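# Press the magnet-marked post's gauge pin fully in

## Task

Find the single post of the checking fixture that has a yellow magnet on it, and press that post's gauge pin fully home, keeping it there for about one second (it may spring back out afterwards). None of the other three pins may be pressed, and the magnet must not be moved.

## Robot and tools

Robot: two UR20-type arms, left_arm and right_arm, each with a Robotiq 2F-85 two-finger gripper and a wrist camera (cam_left_wrist, cam_right_wrist, both 896x504). The only images come from these two cameras.

Frames. Scene frame: origin at table-top height, halfway between the nominal arm bases; +z up, +x out over the table, left_arm on the +y side (image sides do not follow arm names). Calibrated bases: left_arm at (+0.060, +0.928, 0) m, right_arm at (-0.064, -0.817, 0) m, both turned only slightly about z. Every hand pose, velocity and target an arm reports is in that arm's own base frame. Offsets you send are along the axes of that arm's current Hand target. Gripper axes: fingers point along +z and open and close along y; a block sticks out about 10 cm toward +x. end_effector_position is the point between the closed pads; closed fingertips reach about 19 mm past it (6 mm when fully open).

The 18-number row, used by execute_actions and move: one flat list for both arms, left first. Per arm, in order: dx, dy, dz, rx, ry, rz, then gripper position, force_limit, speed. All are in [-1, 1]. The six pose numbers are an offset, not a pose: they count from that arm's Hand target as it stood when the action or move began, along its own axes, with 1.0 = 0.6 m for dx, dy, dz and 1.0 = 180 degrees for the rotation vector rx, ry, rz. All zeros re-asks for the current Hand target. Orientation is clipped per step to within 32 degrees of the measured one. Gripper numbers are absolute commands: position +1 fully open (85 mm), about -0.8 pads touching, -1 closes until blocked; force_limit and speed both default to +1 (speed about 20 mm/s at -1, 85 at 0, 150 at +1). To leave a gripper unchanged, resend its last three numbers; a 0 is a real command.

execute_actions(actions, cameras): actions is a list of actions; each action is up to 15 rows of 18 numbers, one row per 1/30 s step, the last row held to fill 15 steps (0.5 s). Every row counts from the start-of-action Hand target, so repeating an offset in a new action moves further. An empty list just returns state and images. cameras picks images by name; omitted or ["all"] gives all, [] gives none.

move(target, speed, blend, stop_force, zero, blocking, cameras): straight-line paths for both arms toward one 18-number row, or a list of up to 15 rows, each row still an offset from the same starting Hand targets. speed is path top speed in m/s (0.002 to 4.2, default 0.25; one value or one per target). blend in metres rounds corners in a list. stop_force (6 to 120 N, both arms) ends an arm's path once its wrist sensor feels that much push against its motion; the arm then backs off slightly. zero (only with stop_force, default true) re-zeroes moving arms first. blocking=false returns after about 0.5 s while the move runs, and cannot go with stop_force. Paths do not avoid obstacles or the other arm; fast moves lag and overshoot. Do not count on stop_force when the gripper is turning; leave it out when backing away from a contact. Keep paths away from an arm's own base. The result adds a "move:" line: done, off_target, moving, held, fault, and limits such as paced or held.

wait(seconds 0 to 10): lets time pass holding the last commands, useful to hold the pin pressed. stop: brakes a running move. zoom_image(camera, region [x0, y0, x1, y1] in pixels, at most 504 by 504) gives a closer look at the latest image. zero_wrist_force(arm: left_arm or right_arm) tares that sensor. read_manual gives licence texts only. finished_scene(scene) ends the scene irreversibly; call nothing after it in the same reply.

Results show, per arm, end_effector_position (m), quat_wxyz, velocities (m/s, rad/s; velocities omitted when joints read within noise), Hand target (the last commanded pose, which the gripper may settle short of; send the gap as an offset), joint positions and torques, Wrist force and torque in the gripper's own axes (a push on a surface shows as force back into the arm; a third line gives the peak since last shown), Tool commands, object_status (0 moving, 1 blocked opening, 2 blocked closing i.e. gripped, 3 at requested position) and position_measured in counts (3 open, about 78 = 60 mm, 130 = 40 mm, 180 = 20 mm, 230 pads touching). Execute results also list some step positions.

Cautions. The arms are stiff: aiming even slightly beyond a firm contact can trigger a fault. An outside force near 150 N (plus or minus 25) or contact torque at a joint limit (wrist joints 98.4 N m) halts that arm for 10 s. Approach the pin slowly, press with a modest stop_force or small offset steps, and pull back by commanding a target behind the gripper. Do not bump the magnet, the other pins or the fixture, and keep the two arms from touching each other or closing on each other's fingers. Anything falling off the table fails the task. Pushing against unreachable poses or stretching out heats motors; 85 °C brakes the arm for 30 s or more. Thinking time advances the scene.

Each tool is called as name(argument=value, ...), one argument or row to a line, values as JSON.

## Session

execute_actions(
  actions=[],
)

Scene clock: 0.00 s.
left_arm: end_effector_position=(+0.6452, +0.5338, +0.3687) position_measured=3 object_status=3 end_effector_quat_wxyz=(+0.054, +0.895, -0.431, +0.101) | right_arm: end_effector_position=(+1.0094, -0.4085, +0.1239) position_measured=3 object_status=3 end_effector_quat_wxyz=(+0.497, -0.362, -0.574, -0.541)
Joint positions: left_arm=[0.541 -1.507 2.094 -2.179 -1.799 -1.706] | right_arm=[2.693 -2.576 -1.22 -2.623 2.507 -0.374]
Joint velocities: within noise
Joint torques (N m): no reading
Motor temperatures (°C): left_arm=[24 36 26 39 35 34] | right_arm=[29 36 36 38 34 39]
Wrist force (N): no reading
Wrist torque (N m): no reading
Wrist force, peak (N): no reading
Hand target: left_arm +0.6452, +0.5338, +0.3687; +0.054, +0.895, -0.431, +0.101 | right_arm +1.0094, -0.4085, +0.1239; +0.497, -0.362, -0.574, -0.541
Tool commands: left_gripper/position=+1.0 left_gripper/force_limit=+1.0 left_gripper/speed=+1.0 right_gripper/position=+1.0 right_gripper/force_limit=+1.0 right_gripper/speed=+1.0

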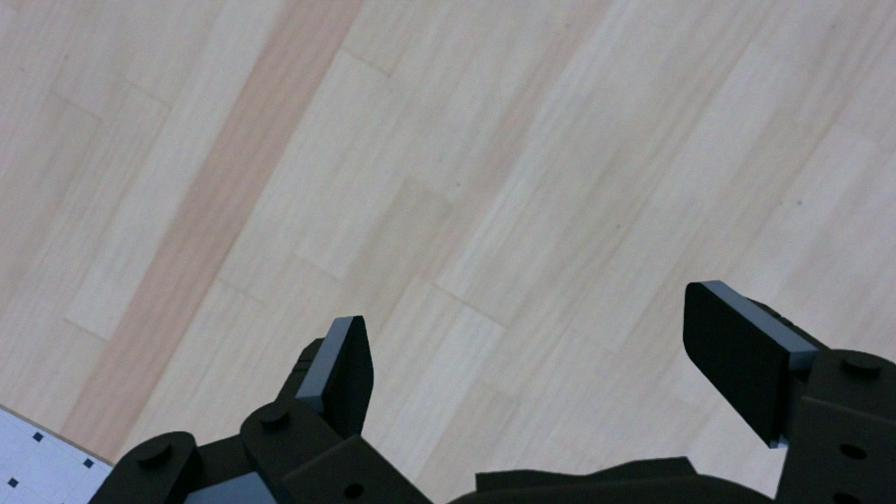

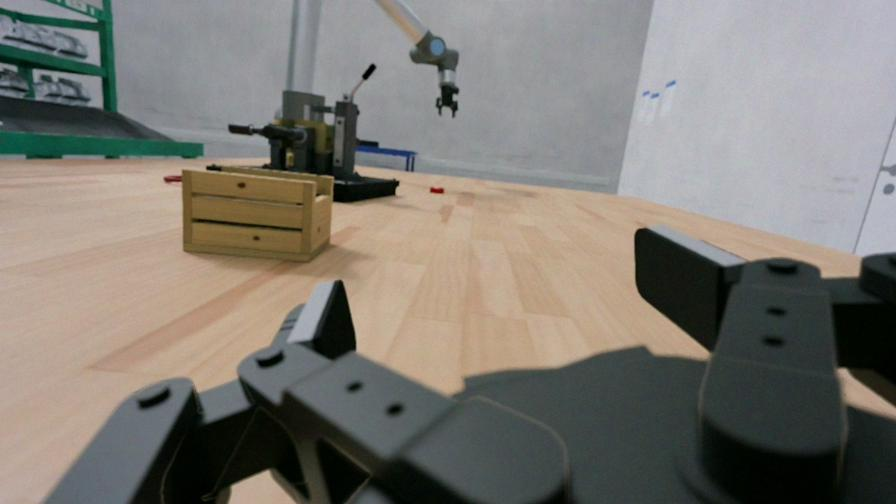

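zoom_image(
  camera="cam_right_wrist",
  region=[150, 50, 470, 230],
)

zoom_image(
  camera="cam_left_wrist",
  region=[0, 380, 150, 504],
)

Scaled by 1.575 from the camera's 896x504 image, which has a finer 1280x720 frame.

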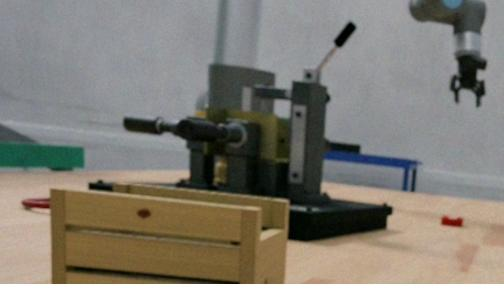

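Scaled by 3.360 from the camera's 896x504 image, which has a finer 1280x720 frame.

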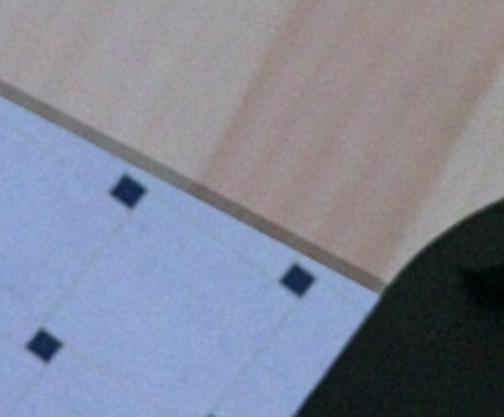

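move(
  target=[0.72,0.965,-0.03,-0.1334,0.2656,0.1753,1,1,1,0,0,0,0,0,0,1,1,1],
  speed=0.5,
)

Scene clock: 3.97 s.
left_arm: end_effector_position=(+0.4529, -0.1521, +0.4896) position_measured=3 object_status=3 end_effector_quat_wxyz=(+0.369, +0.603, -0.602, +0.370) | right_arm: end_effector_position=(+1.0094, -0.4085, +0.1239) position_measured=3 object_status=3 end_effector_quat_wxyz=(+0.497, -0.362, -0.574, -0.541)
Joint positions: left_arm=[-0.12 -1.935 2.577 -2.447 -2.656 -1.834] | right_arm=[2.693 -2.576 -1.22 -2.623 2.507 -0.374]
Joint velocities: within noise
Joint torques (N m): left_arm=[-16.94 23.19 -65.64 -14.43 1.31 -5.29] | right_arm=[-2.1 241.27 72.4 -3.93 0.22 -0.47]
Motor temperatures (°C): left_arm=[24 36 26 39 35 34] | right_arm=[29 36 36 38 34 39]
Wrist force (N): left_arm=[1.0 0.2 0.5] | right_arm=[0.1 0.4 0.1]
Wrist torque (N m): left_arm=[0.19 0.19 -0.03] | right_arm=[0.06 -0.01 0.00]
Wrist force, peak (N): left_arm=[2.2 1.0 3.7] | right_arm=[0.4 0.5 -0.1]
Hand target: left_arm +0.4529, -0.1522, +0.4896; +0.369, +0.603, -0.602, +0.370 | right_arm +1.0094, -0.4085, +0.1239; +0.497, -0.362, -0.574, -0.541
Off the commanded pose: left_arm 0.000 m, 0 deg | right_arm 0.000 m, 0 deg.
move: done
camera_calibration:
cam_left_wrist: T_world_to_cam=[[-0.991739, 0.0602075, -0.113264, 0.530641], [0.122378, 0.708691, -0.694824, 0.415851], [0.0384354, -0.702946, -0.710204, 0.34945], [0, 0, 0, 1]] pos_world=[0.461935, -0.0810141, 0.597227]

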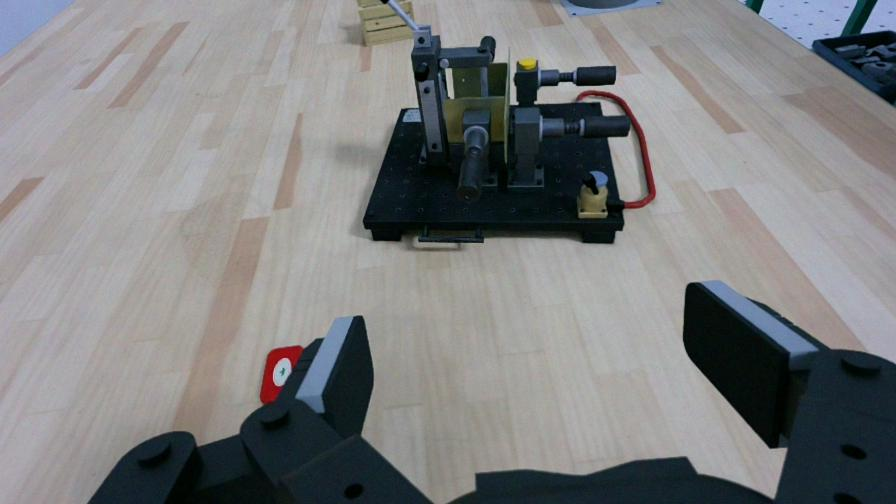

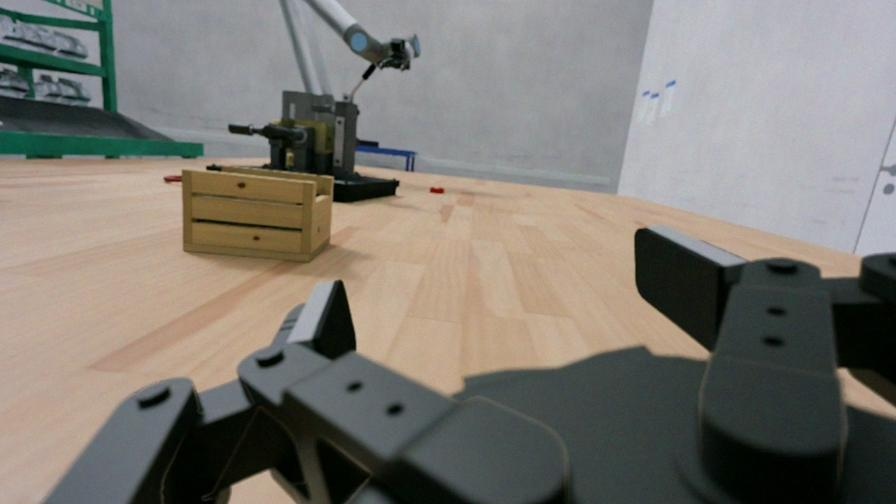

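zoom_image(
  camera="cam_left_wrist",
  region=[350, 20, 670, 250],
)

Scaled by 1.575 from the camera's 896x504 image, which has a finer 1280x720 frame.

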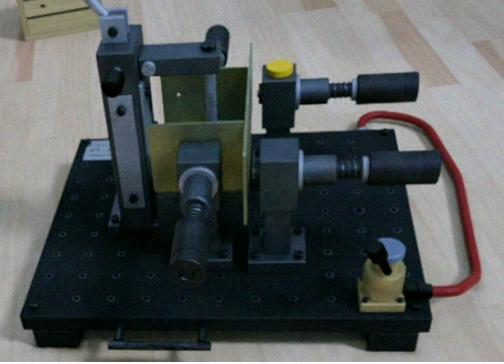

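move(
  target=[0.3375,0.755,0.999,-0.2725,-0.2725,0.4439,-1,0,0,0,0,0,0,0,0,1,1,1],
  speed=0.5,
)

zoom_image(
  camera="cam_left_wrist",
  region=[200, 0, 700, 300],
)

Scene clock: 7.77 s.
left_arm: end_effector_position=(+0.0011, -0.7788, +0.3981) position_measured=232 object_status=3 end_effector_quat_wxyz=(+0.000, -0.001, +1.000, +0.000) | right_arm: end_effector_position=(+1.0094, -0.4085, +0.1239) position_measured=3 object_status=3 end_effector_quat_wxyz=(+0.497, -0.362, -0.574, -0.541)
Joint positions: left_arm=[-1.83 -1.616 2.137 -2.091 -1.571 -1.833] | right_arm=[2.693 -2.576 -1.22 -2.623 2.507 -0.374]
Joint velocities: within noise
Joint torques (N m): left_arm=[-13.97 -45.85 -119.51 -5.06 4.87 2.8] | right_arm=[1.47 238.92 71.38 -2.9 -0.3 -0.46]
Motor temperatures (°C): left_arm=[24 36 26 39 35 34] | right_arm=[29 36 36 38 34 39]
Wrist force (N): left_arm=[-0.1 -0.3 -0.3] | right_arm=[0.1 0.5 -0.1]
Wrist torque (N m): left_arm=[-0.14 -0.10 0.08] | right_arm=[0.08 -0.02 0.00]
Wrist force, peak (N): left_arm=[3.6 -4.0 0.4] | right_arm=[-0.1 0.7 -0.1]
Hand target: left_arm +0.0010, -0.7790, +0.3981; +0.000, -0.001, +1.000, +0.000 | right_arm +1.0094, -0.4085, +0.1239; +0.497, -0.362, -0.574, -0.541
Off the commanded pose: left_arm 0.000 m, 0 deg | right_arm 0.000 m, 0 deg.
move: done
camera_calibration:
cam_left_wrist: T_world_to_cam=[[0.125892, 0.992035, 0.00413413, 0.787702], [0.941138, -0.120749, 0.315718, -0.197568], [0.313703, -0.0358557, -0.948844, 0.475483], [0, 0, 0, 1]] pos_world=[-0.0623867, -0.788236, 0.510279]

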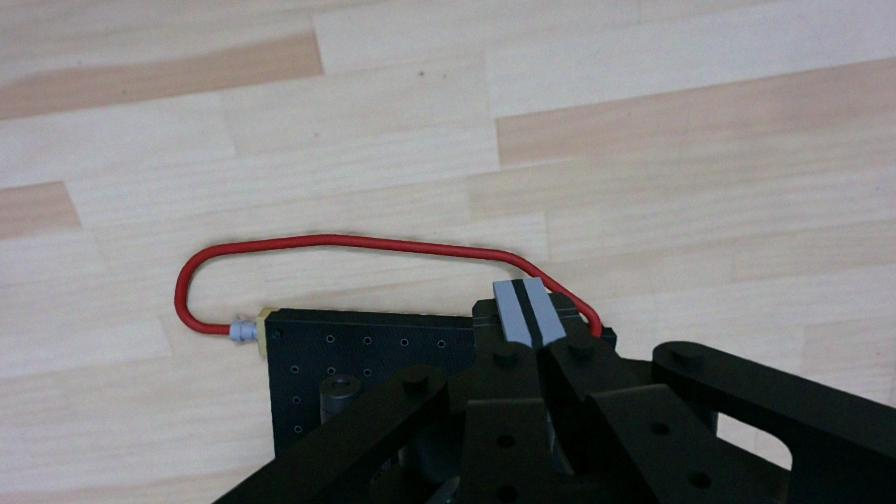

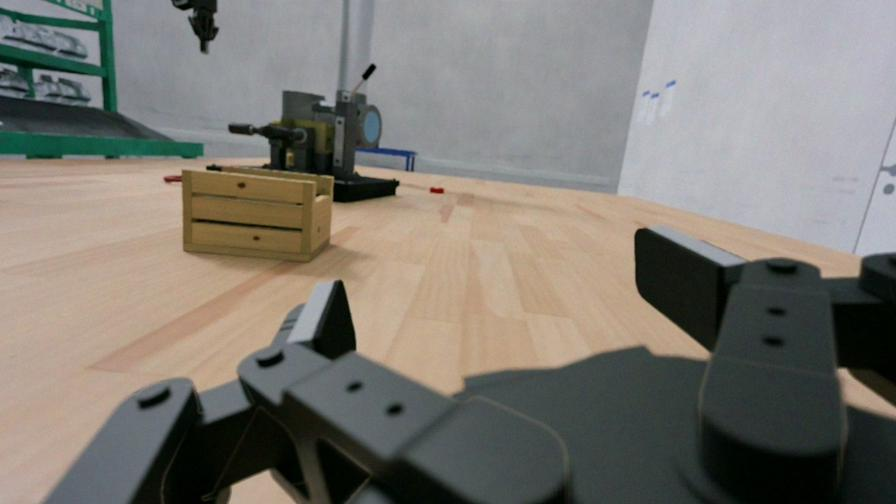

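Scaled by 1.008 from the camera's 896x504 image, which has a finer 1280x720 frame.

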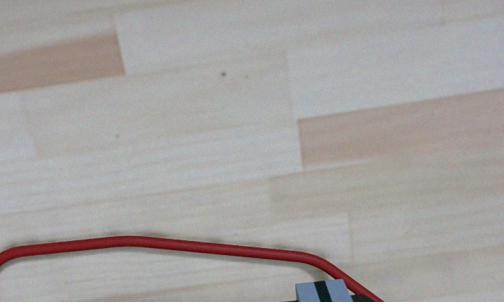

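zoom_image(
  camera="cam_left_wrist",
  region=[240, 300, 480, 504],
)

Scaled by 2.100 from the camera's 896x504 image, which has a finer 1280x720 frame.

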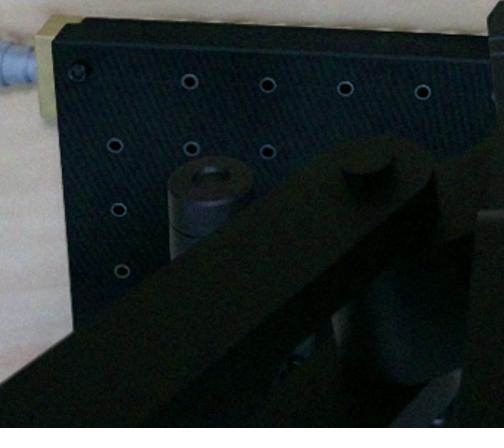

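move(
  target=[-0.1617,-0.1867,0.375,0,0,0.0556,-1,0,0,0,0,0,0,0,0,1,1,1],
  speed=0.35,
)

zoom_image(
  camera="cam_left_wrist",
  region=[400, 204, 704, 504],
)

Scene clock: 10.77 s.
left_arm: end_effector_position=(+0.0982, -0.8906, +0.1731) position_measured=232 object_status=3 end_effector_quat_wxyz=(+0.000, +0.086, +0.996, +0.000) | right_arm: end_effector_position=(+1.0094, -0.4085, +0.1239) position_measured=3 object_status=3 end_effector_quat_wxyz=(+0.497, -0.362, -0.574, -0.541)
Joint positions: left_arm=[-1.687 -1.288 2.152 -2.434 -1.571 -1.515] | right_arm=[2.693 -2.576 -1.22 -2.623 2.507 -0.374]
Joint velocities: within noise
Joint torques (N m): left_arm=[15.01 -105.62 -98.46 -12.51 -3.96 2.79] | right_arm=[5.85 248.24 71.92 -3.68 -0.07 -1.02]
Motor temperatures (°C): left_arm=[24 36 26 39 35 34] | right_arm=[29 36 36 38 34 39]
Wrist force (N): left_arm=[0.4 -0.3 -0.6] | right_arm=[0.1 0.2 0.0]
Wrist torque (N m): left_arm=[-0.17 -0.19 0.08] | right_arm=[0.02 -0.01 0.00]
Wrist force, peak (N): left_arm=[1.4 1.2 -3.9] | right_arm=[0.4 0.8 0.2]
Hand target: left_arm +0.0982, -0.8906, +0.1730; +0.000, +0.086, +0.996, +0.000 | right_arm +1.0094, -0.4085, +0.1239; +0.497, -0.362, -0.574, -0.541
Off the commanded pose: left_arm 0.000 m, 0 deg | right_arm 0.000 m, 0 deg.
move: done
camera_calibration:
cam_left_wrist: T_world_to_cam=[[0.296566, 0.955003, 0.00425323, 0.837467], [0.905742, -0.282675, 0.315793, -0.37212], [0.302786, -0.0898012, -0.948819, 0.18057], [0, 0, 0, 1]] pos_world=[0.0340062, -0.888757, 0.285279]

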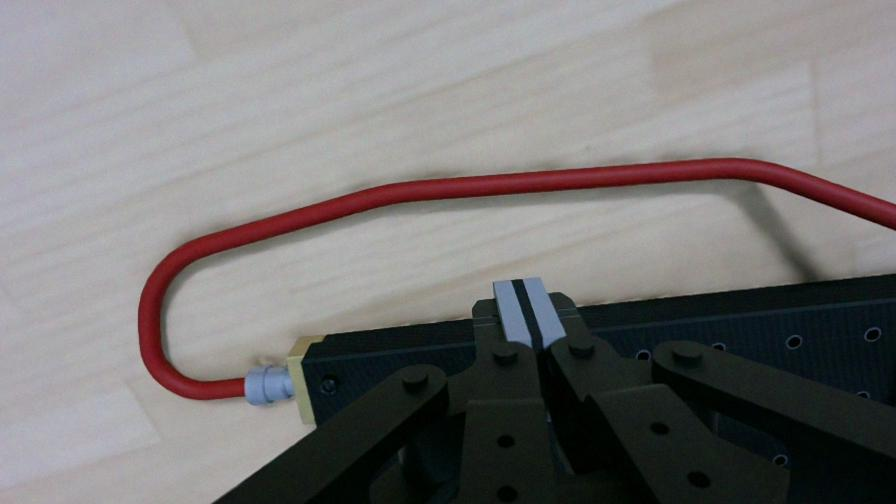

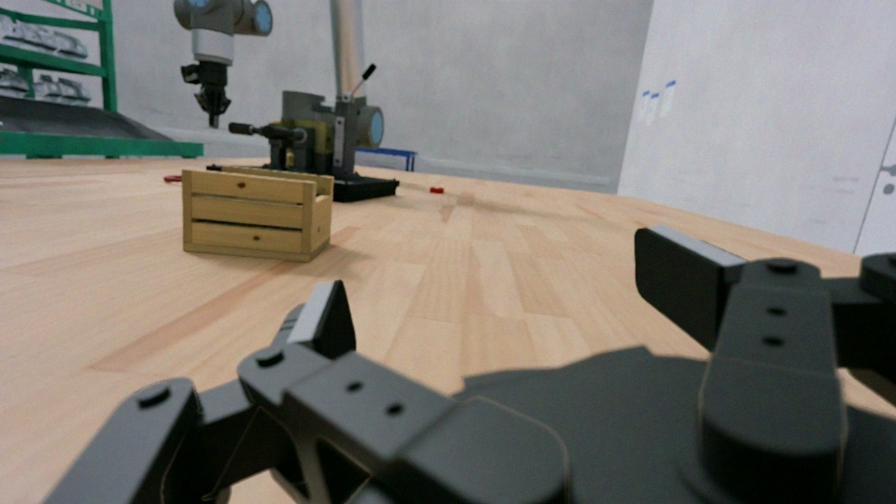

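Scaled by 1.658 from the camera's 896x504 image, which has a finer 1280x720 frame.

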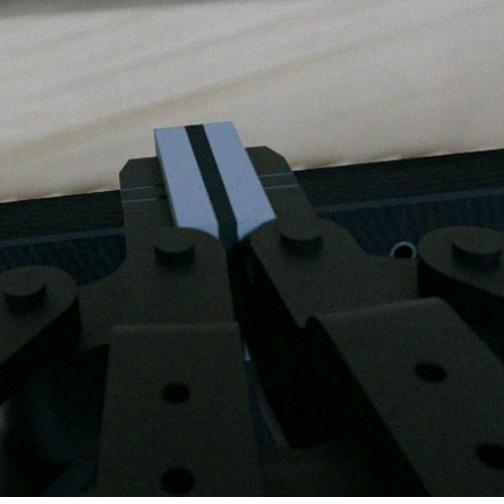

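move(
  target=[-0.15,0,0,0,0,0,-1,0,0,0,0,0,0,0,0,1,1,1],
  speed=0.03,
  stop_force=50,
)

Scene clock: 15.10 s.
left_arm: end_effector_position=(+0.1752, -0.9040, +0.1729) position_measured=232 object_status=3 end_effector_quat_wxyz=(+0.000, +0.086, +0.996, +0.000) | right_arm: end_effector_position=(+1.0094, -0.4085, +0.1239) position_measured=3 object_status=3 end_effector_quat_wxyz=(+0.497, -0.362, -0.574, -0.541)
Joint positions: left_arm=[-1.599 -1.265 2.117 -2.422 -1.571 -1.427] | right_arm=[2.693 -2.576 -1.22 -2.623 2.507 -0.374]
Joint velocities: within noise
Joint torques (N m): left_arm=[16.38 -170.07 -63.54 -8.57 11.35 -4.28] | right_arm=[8.79 242.3 74.76 -3.55 -0.34 -0.27]
Motor temperatures (°C): left_arm=[24 36 26 39 35 34] | right_arm=[29 36 36 37 34 39]
Wrist force (N): left_arm=[47.1 -7.1 9.0] | right_arm=[0.1 0.3 0.1]
Wrist torque (N m): left_arm=[-0.09 -0.04 -0.05] | right_arm=[0.04 -0.02 0.00]
Wrist force, peak (N): left_arm=[138.1 20.4 -28.8] | right_arm=[0.3 0.8 0.0]
Hand target: left_arm +0.1752, -0.9040, +0.1729; +0.000, +0.086, +0.996, +0.000 (not the last commanded pose) | right_arm +1.0094, -0.4085, +0.1239; +0.497, -0.362, -0.574, -0.541
Off the commanded pose: left_arm 0.012 m, 0 deg | right_arm 0.000 m, 0 deg.
move: contact (left_arm)
camera_calibration:
cam_left_wrist: T_world_to_cam=[[0.296641, 0.954979, 0.00431872, 0.827381], [0.905777, -0.282785, 0.315595, -0.445665], [0.302608, -0.0897066, -0.948884, 0.156081], [0, 0, 0, 1]] pos_world=[0.111007, -0.902157, 0.285179]

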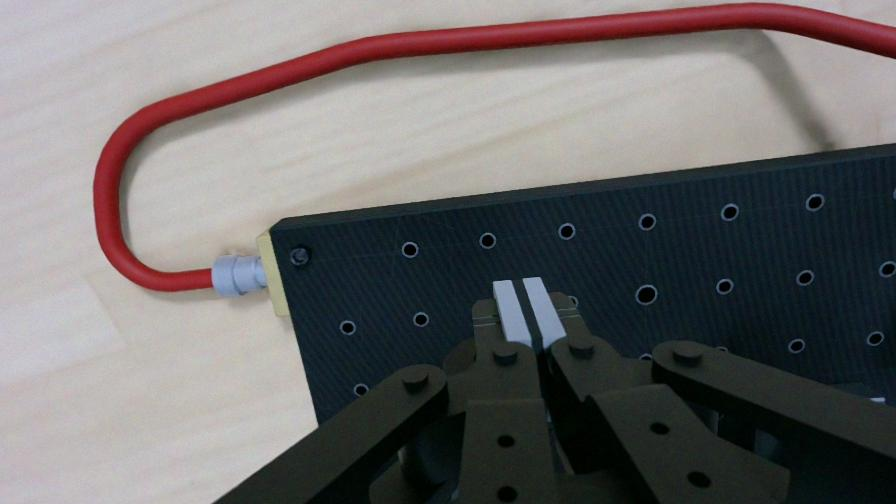

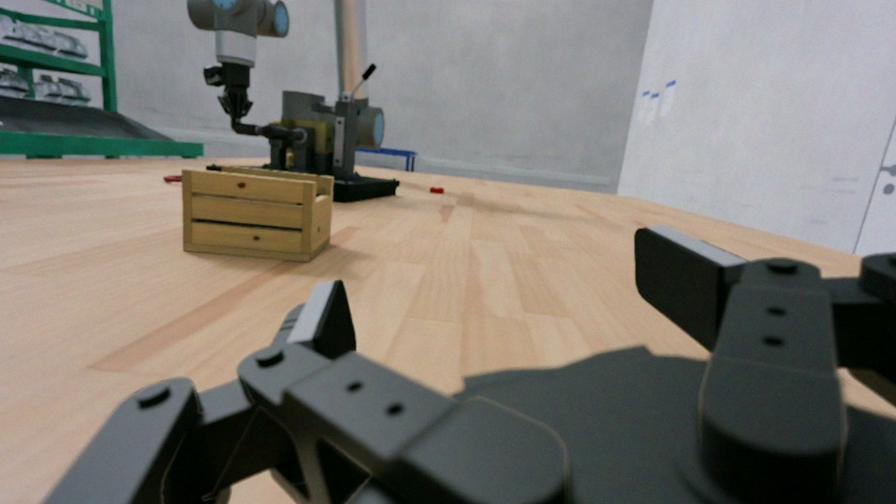

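wait(
  seconds=1.2,
)

zoom_image(
  camera="cam_right_wrist",
  region=[180, 50, 420, 210],
)

finished_scene(
  scene=1,
)

Scene clock: 16.73 s.
left_arm: end_effector_position=(+0.1752, -0.9040, +0.1729) position_measured=232 object_status=3 end_effector_quat_wxyz=(+0.000, +0.086, +0.996, +0.000) | right_arm: end_effector_position=(+1.0094, -0.4085, +0.1239) position_measured=3 object_status=3 end_effector_quat_wxyz=(+0.497, -0.362, -0.574, -0.541)
Joint positions: left_arm=[-1.599 -1.265 2.117 -2.422 -1.571 -1.427] | right_arm=[2.693 -2.576 -1.22 -2.623 2.507 -0.374]
Joint velocities: within noise
Joint torques (N m): left_arm=[15.36 -172.15 -64.11 -7.17 9.82 -4.21] | right_arm=[0.79 240.98 73 -3.25 -0.08 -0.64]
Motor temperatures (°C): left_arm=[24 36 26 39 35 34] | right_arm=[29 36 36 37 34 39]
Wrist force (N): left_arm=[44.7 -8.7 8.4] | right_arm=[0.1 0.3 0.1]
Wrist torque (N m): left_arm=[-0.07 -0.03 -0.03] | right_arm=[0.05 -0.01 0.00]
Wrist force, peak (N): left_arm=[46.8 -7.5 9.3] | right_arm=[0.5 0.6 0.1]
Hand target: left_arm +0.1752, -0.9040, +0.1729; +0.000, +0.086, +0.996, +0.000 (not the last commanded pose) | right_arm +1.0094, -0.4085, +0.1239; +0.497, -0.362, -0.574, -0.541
Tool commands: left_gripper/position=-1.0 left_gripper/force_limit=+0.0 left_gripper/speed=+0.0 right_gripper/position=+1.0 right_gripper/force_limit=+1.0 right_gripper/speed=+1.0
Off the commanded pose: left_arm 0.012 m, 0 deg | right_arm 0.000 m, 0 deg.
wait: 1.20 s; at rest from the start
camera_calibration:
cam_left_wrist: T_world_to_cam=[[0.296641, 0.954979, 0.00431839, 0.827381], [0.905787, -0.282788, 0.315564, -0.44566], [0.302578, -0.0896976, -0.948895, 0.156096], [0, 0, 0, 1]] pos_world=[0.111007, -0.902157, 0.285179]

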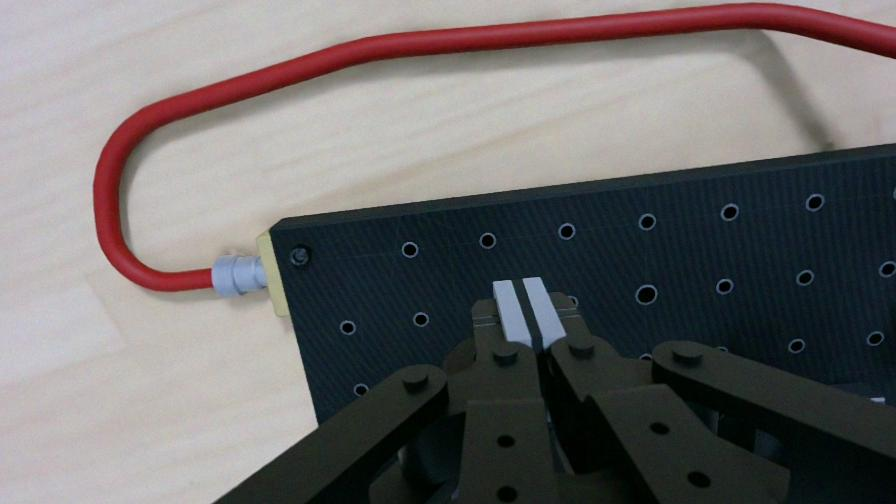

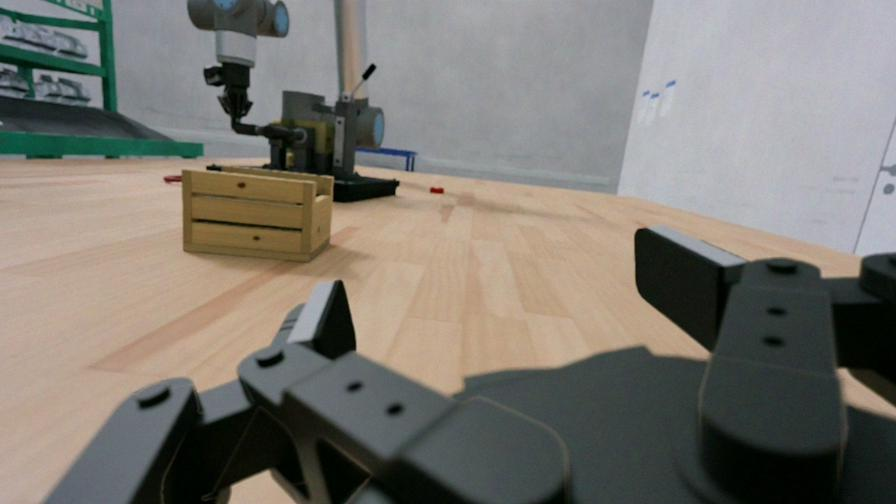

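Scaled by 2.100 from the camera's 896x504 image, which has a finer 1280x720 frame.

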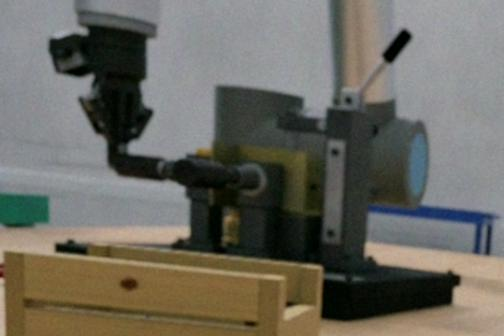

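The scene is finished: the task was done.


## Next scene

The same job, from a new start.

execute_actions(
  actions=[],
)

Scene clock: 0.00 s.
left_arm: end_effector_position=(+1.6020, +0.5513, +0.3701) position_measured=3 object_status=3 end_effector_quat_wxyz=(-0.049, +0.940, +0.190, +0.279) | right_arm: end_effector_position=(+0.4481, +0.4679, +0.3319) position_measured=3 object_status=3 end_effector_quat_wxyz=(-0.272, +0.502, +0.649, +0.503)
Joint positions: left_arm=[0.193 -0.686 0.985 -2.439 -1.472 -3.319] | right_arm=[4.007 -1.969 -2.772 1.193 2.076 2.519]
Joint velocities: within noise
Joint torques (N m): no reading
Motor temperatures (°C): left_arm=[24 35 26 39 34 34] | right_arm=[28 36 36 37 34 38]
Wrist force (N): no reading
Wrist torque (N m): no reading
Wrist force, peak (N): no reading
Hand target: left_arm +1.6020, +0.5513, +0.3701; -0.049, +0.940, +0.190, +0.279 | right_arm +0.4481, +0.4679, +0.3319; -0.272, +0.502, +0.649, +0.503
Tool commands: left_gripper/position=+1.0 left_gripper/force_limit=+1.0 left_gripper/speed=+1.0 right_gripper/position=+1.0 right_gripper/force_limit=+1.0 right_gripper/speed=+1.0
camera_calibration:
cam_left_wrist: T_world_to_cam=[[0.280319, -0.958405, -0.0536817, 0.116011], [-0.933413, -0.259108, -0.248199, 1.75322], [0.223966, 0.119682, -0.967221, 0.0591923], [0, 0, 0, 1]] pos_world=[1.5907, 0.558373, 0.498626]
cam_right_wrist: T_world_to_cam=[[0.956613, -0.13676, 0.257272, -0.433465], [0.120637, -0.61784, -0.776995, 0.502422], [0.265214, 0.774319, -0.574535, -0.162484], [0, 0, 0, 1]] pos_world=[0.39714, 0.37695, 0.408545]

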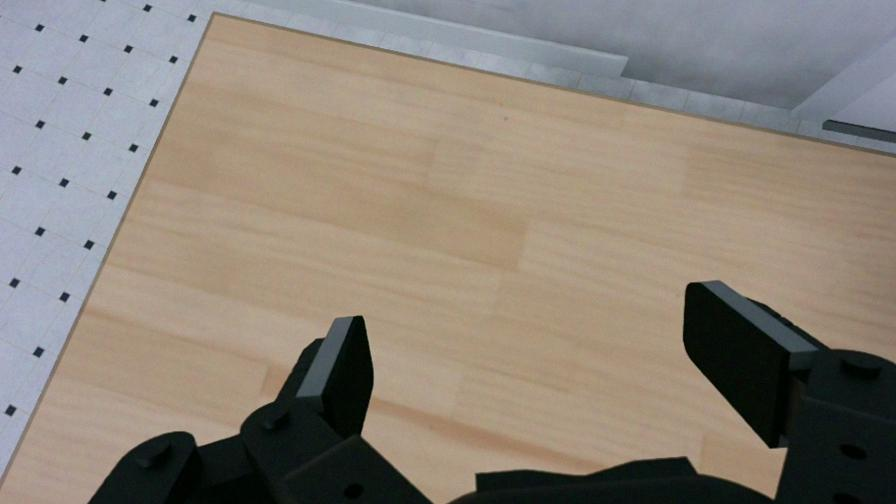

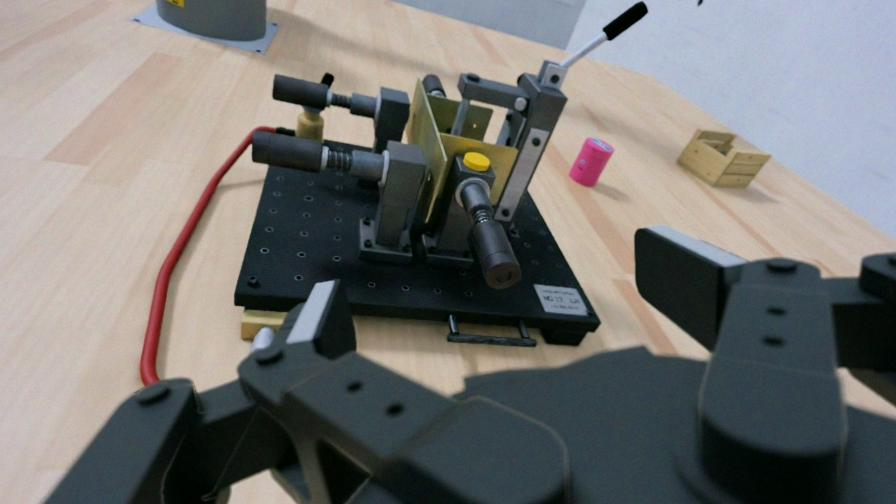

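move(
  target=[0,0,0,0,0,0,1,1,1,-0.195,0.0605,0.3235,0.0375,0.0664,0.1187,-1,0,0],
  speed=0.3,
  cameras=["cam_right_wrist"],
)

Scene clock: 2.57 s.
left_arm: end_effector_position=(+1.6020, +0.5513, +0.3701) position_measured=3 object_status=3 end_effector_quat_wxyz=(-0.049, +0.940, +0.190, +0.279) | right_arm: end_effector_position=(+0.5519, +0.6029, +0.1781) position_measured=232 object_status=3 end_effector_quat_wxyz=(-0.455, +0.542, +0.541, +0.454)
Joint positions: left_arm=[0.193 -0.686 0.985 -2.439 -1.472 -3.319] | right_arm=[3.931 -2.424 -2.435 1.474 2.337 2.972]
Joint velocities: within noise
Joint torques (N m): left_arm=[1.1 -278.16 -103.53 -11.51 0.56 -0.6] | right_arm=[-6.06 139.05 15.25 12.97 6.43 3.95]
Motor temperatures (°C): left_arm=[24 35 26 38 34 34] | right_arm=[28 35 36 37 34 38]
Wrist force (N): left_arm=[0.3 0.0 -0.4] | right_arm=[-0.7 -0.9 -0.5]
Wrist torque (N m): left_arm=[-0.01 -0.06 0.00] | right_arm=[-0.20 0.45 -0.34]
Wrist force, peak (N): left_arm=[0.6 -0.4 -0.5] | right_arm=[-3.0 2.1 1.8]
Hand target: left_arm +1.6020, +0.5513, +0.3701; -0.049, +0.940, +0.190, +0.279 | right_arm +0.5519, +0.6029, +0.1780; -0.455, +0.542, +0.541, +0.454
Off the commanded pose: left_arm 0.000 m, 0 deg | right_arm 0.000 m, 0 deg.
move: done
camera_calibration:
cam_right_wrist: T_world_to_cam=[[0.983841, -0.098022, -0.149827, -0.440556], [-0.177968, -0.443803, -0.878275, 0.531637], [0.0195965, 0.890747, -0.454076, -0.33901], [0, 0, 0, 1]] pos_world=[0.534694, 0.49473, 0.24698]
Images, in order (width x height): cam_right_wrist 896x504.

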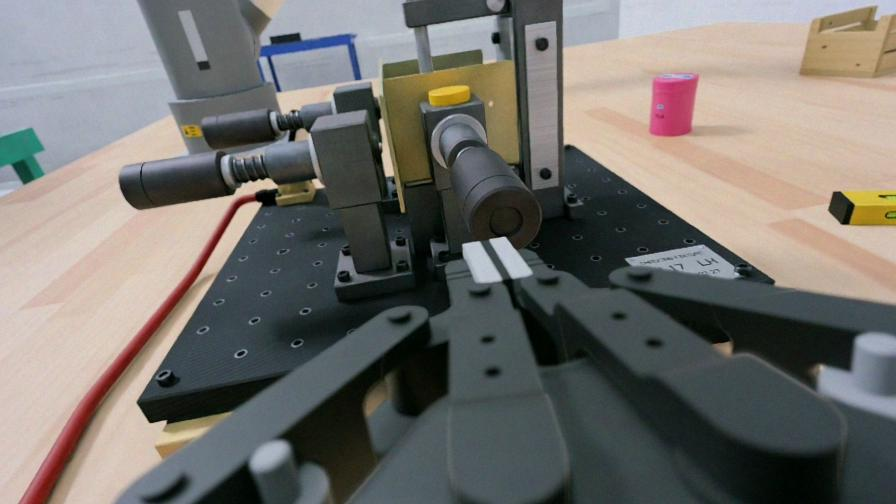

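move(
  target=[
    [0,0,0,0,0,0,1,1,1,0.0185,0.0217,0.0477,0,0,0,-1,0,0],
    [0,0,0,0,0,0,1,1,1,0.0278,0.0217,0.1002,0,0,0,-1,0,0],
    [0,0,0,0,0,0,1,1,1,0.0388,0.0217,0.1625,0,0,0,-1,0,0],
  ],
  speed=[0.08,0.04,0.012],
  stop_force=50,
  cameras=["cam_right_wrist"],
)

wait(
  seconds=0.9,
  cameras=[],
)

Scene clock: 7.53 s.
left_arm: end_effector_position=(+1.6020, +0.5513, +0.3701) position_measured=3 object_status=3 end_effector_quat_wxyz=(-0.049, +0.940, +0.190, +0.279) | right_arm: end_effector_position=(+0.5649, +0.6833, +0.1840) position_measured=232 object_status=3 end_effector_quat_wxyz=(-0.455, +0.542, +0.541, +0.454)
Joint positions: left_arm=[0.193 -0.686 0.985 -2.439 -1.472 -3.319] | right_arm=[4.005 -2.406 -2.362 1.398 2.265 2.995]
Joint velocities: within noise
Joint torques (N m): left_arm=[0.96 -272.77 -104.03 -11.74 0.05 -1.62] | right_arm=[9.22 172.05 22.36 5.54 3.9 -7.38]
Motor temperatures (°C): left_arm=[24 35 26 38 34 34] | right_arm=[28 35 36 37 34 38]
Wrist force (N): left_arm=[0.4 -0.2 -0.5] | right_arm=[-6.9 -6.5 -59.4]
Wrist torque (N m): left_arm=[-0.03 -0.08 -0.01] | right_arm=[-0.13 0.20 -0.19]
Wrist force, peak (N): left_arm=[0.6 -0.2 -0.4] | right_arm=[-14.7 -5.5 -108.2]
Hand target: left_arm +1.6020, +0.5513, +0.3701; -0.049, +0.940, +0.190, +0.279 | right_arm +0.5649, +0.6832, +0.1839; -0.455, +0.542, +0.541, +0.454 (not the last commanded pose)
Off the commanded pose: left_arm 0.000 m, 0 deg | right_arm 0.020 m, 0 deg.
move: contact (right_arm); path passed 2 of 3 targets
camera_calibration:
cam_right_wrist: T_world_to_cam=[[0.983824, -0.0979612, -0.149979, -0.444567], [-0.178073, -0.443687, -0.878312, 0.574815], [0.0194969, 0.890812, -0.453954, -0.408215], [0, 0, 0, 1]] pos_world=[0.547694, 0.575131, 0.25288]
Images, in order (width x height): cam_right_wrist 896x504.

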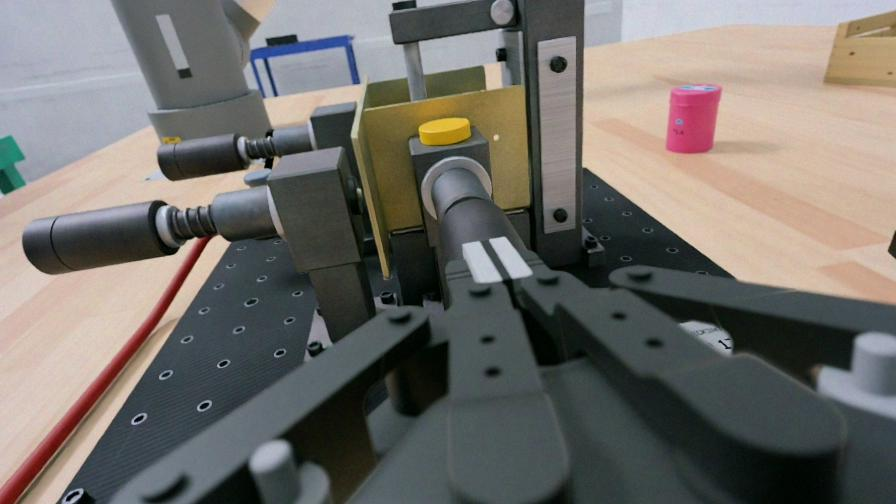

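Scene clock: 8.43 s.
left_arm: end_effector_position=(+1.6020, +0.5513, +0.3701) position_measured=3 object_status=3 end_effector_quat_wxyz=(-0.049, +0.940, +0.190, +0.279) | right_arm: end_effector_position=(+0.5649, +0.6832, +0.1839) position_measured=232 object_status=3 end_effector_quat_wxyz=(-0.455, +0.542, +0.541, +0.454)
Joint positions: left_arm=[0.193 -0.686 0.985 -2.439 -1.472 -3.319] | right_arm=[4.005 -2.406 -2.362 1.398 2.265 2.995]
Joint velocities: within noise
Joint torques (N m): left_arm=[1.5 -272 -106.75 -11.22 0.94 -0.47] | right_arm=[9.07 157.76 20.12 5.72 3.98 -7.21]
Motor temperatures (°C): left_arm=[24 35 26 38 34 34] | right_arm=[28 35 36 37 34 38]
Wrist force (N): left_arm=[0.2 -0.3 -0.1] | right_arm=[-5.6 -6.6 -57.2]
Wrist torque (N m): left_arm=[-0.06 -0.04 0.00] | right_arm=[-0.14 0.09 -0.19]
Wrist force, peak (N): left_arm=[0.4 -0.2 -0.6] | right_arm=[-6.5 -6.5 -59.3]
Hand target: left_arm +1.6020, +0.5513, +0.3701; -0.049, +0.940, +0.190, +0.279 | right_arm +0.5649, +0.6832, +0.1839; -0.455, +0.542, +0.541, +0.454 (not the last commanded pose)
Tool commands: left_gripper/position=+1.0 left_gripper/force_limit=+1.0 left_gripper/speed=+1.0 right_gripper/position=-1.0 right_gripper/force_limit=+0.0 right_gripper/speed=+0.0
Off the commanded pose: left_arm 0.000 m, 0 deg | right_arm 0.020 m, 0 deg.
wait: 0.90 s; at rest by 0.17 s
No camera images: "cameras" was empty.

finished_scene(
  scene=2,
)

The scene is finished: the task was done.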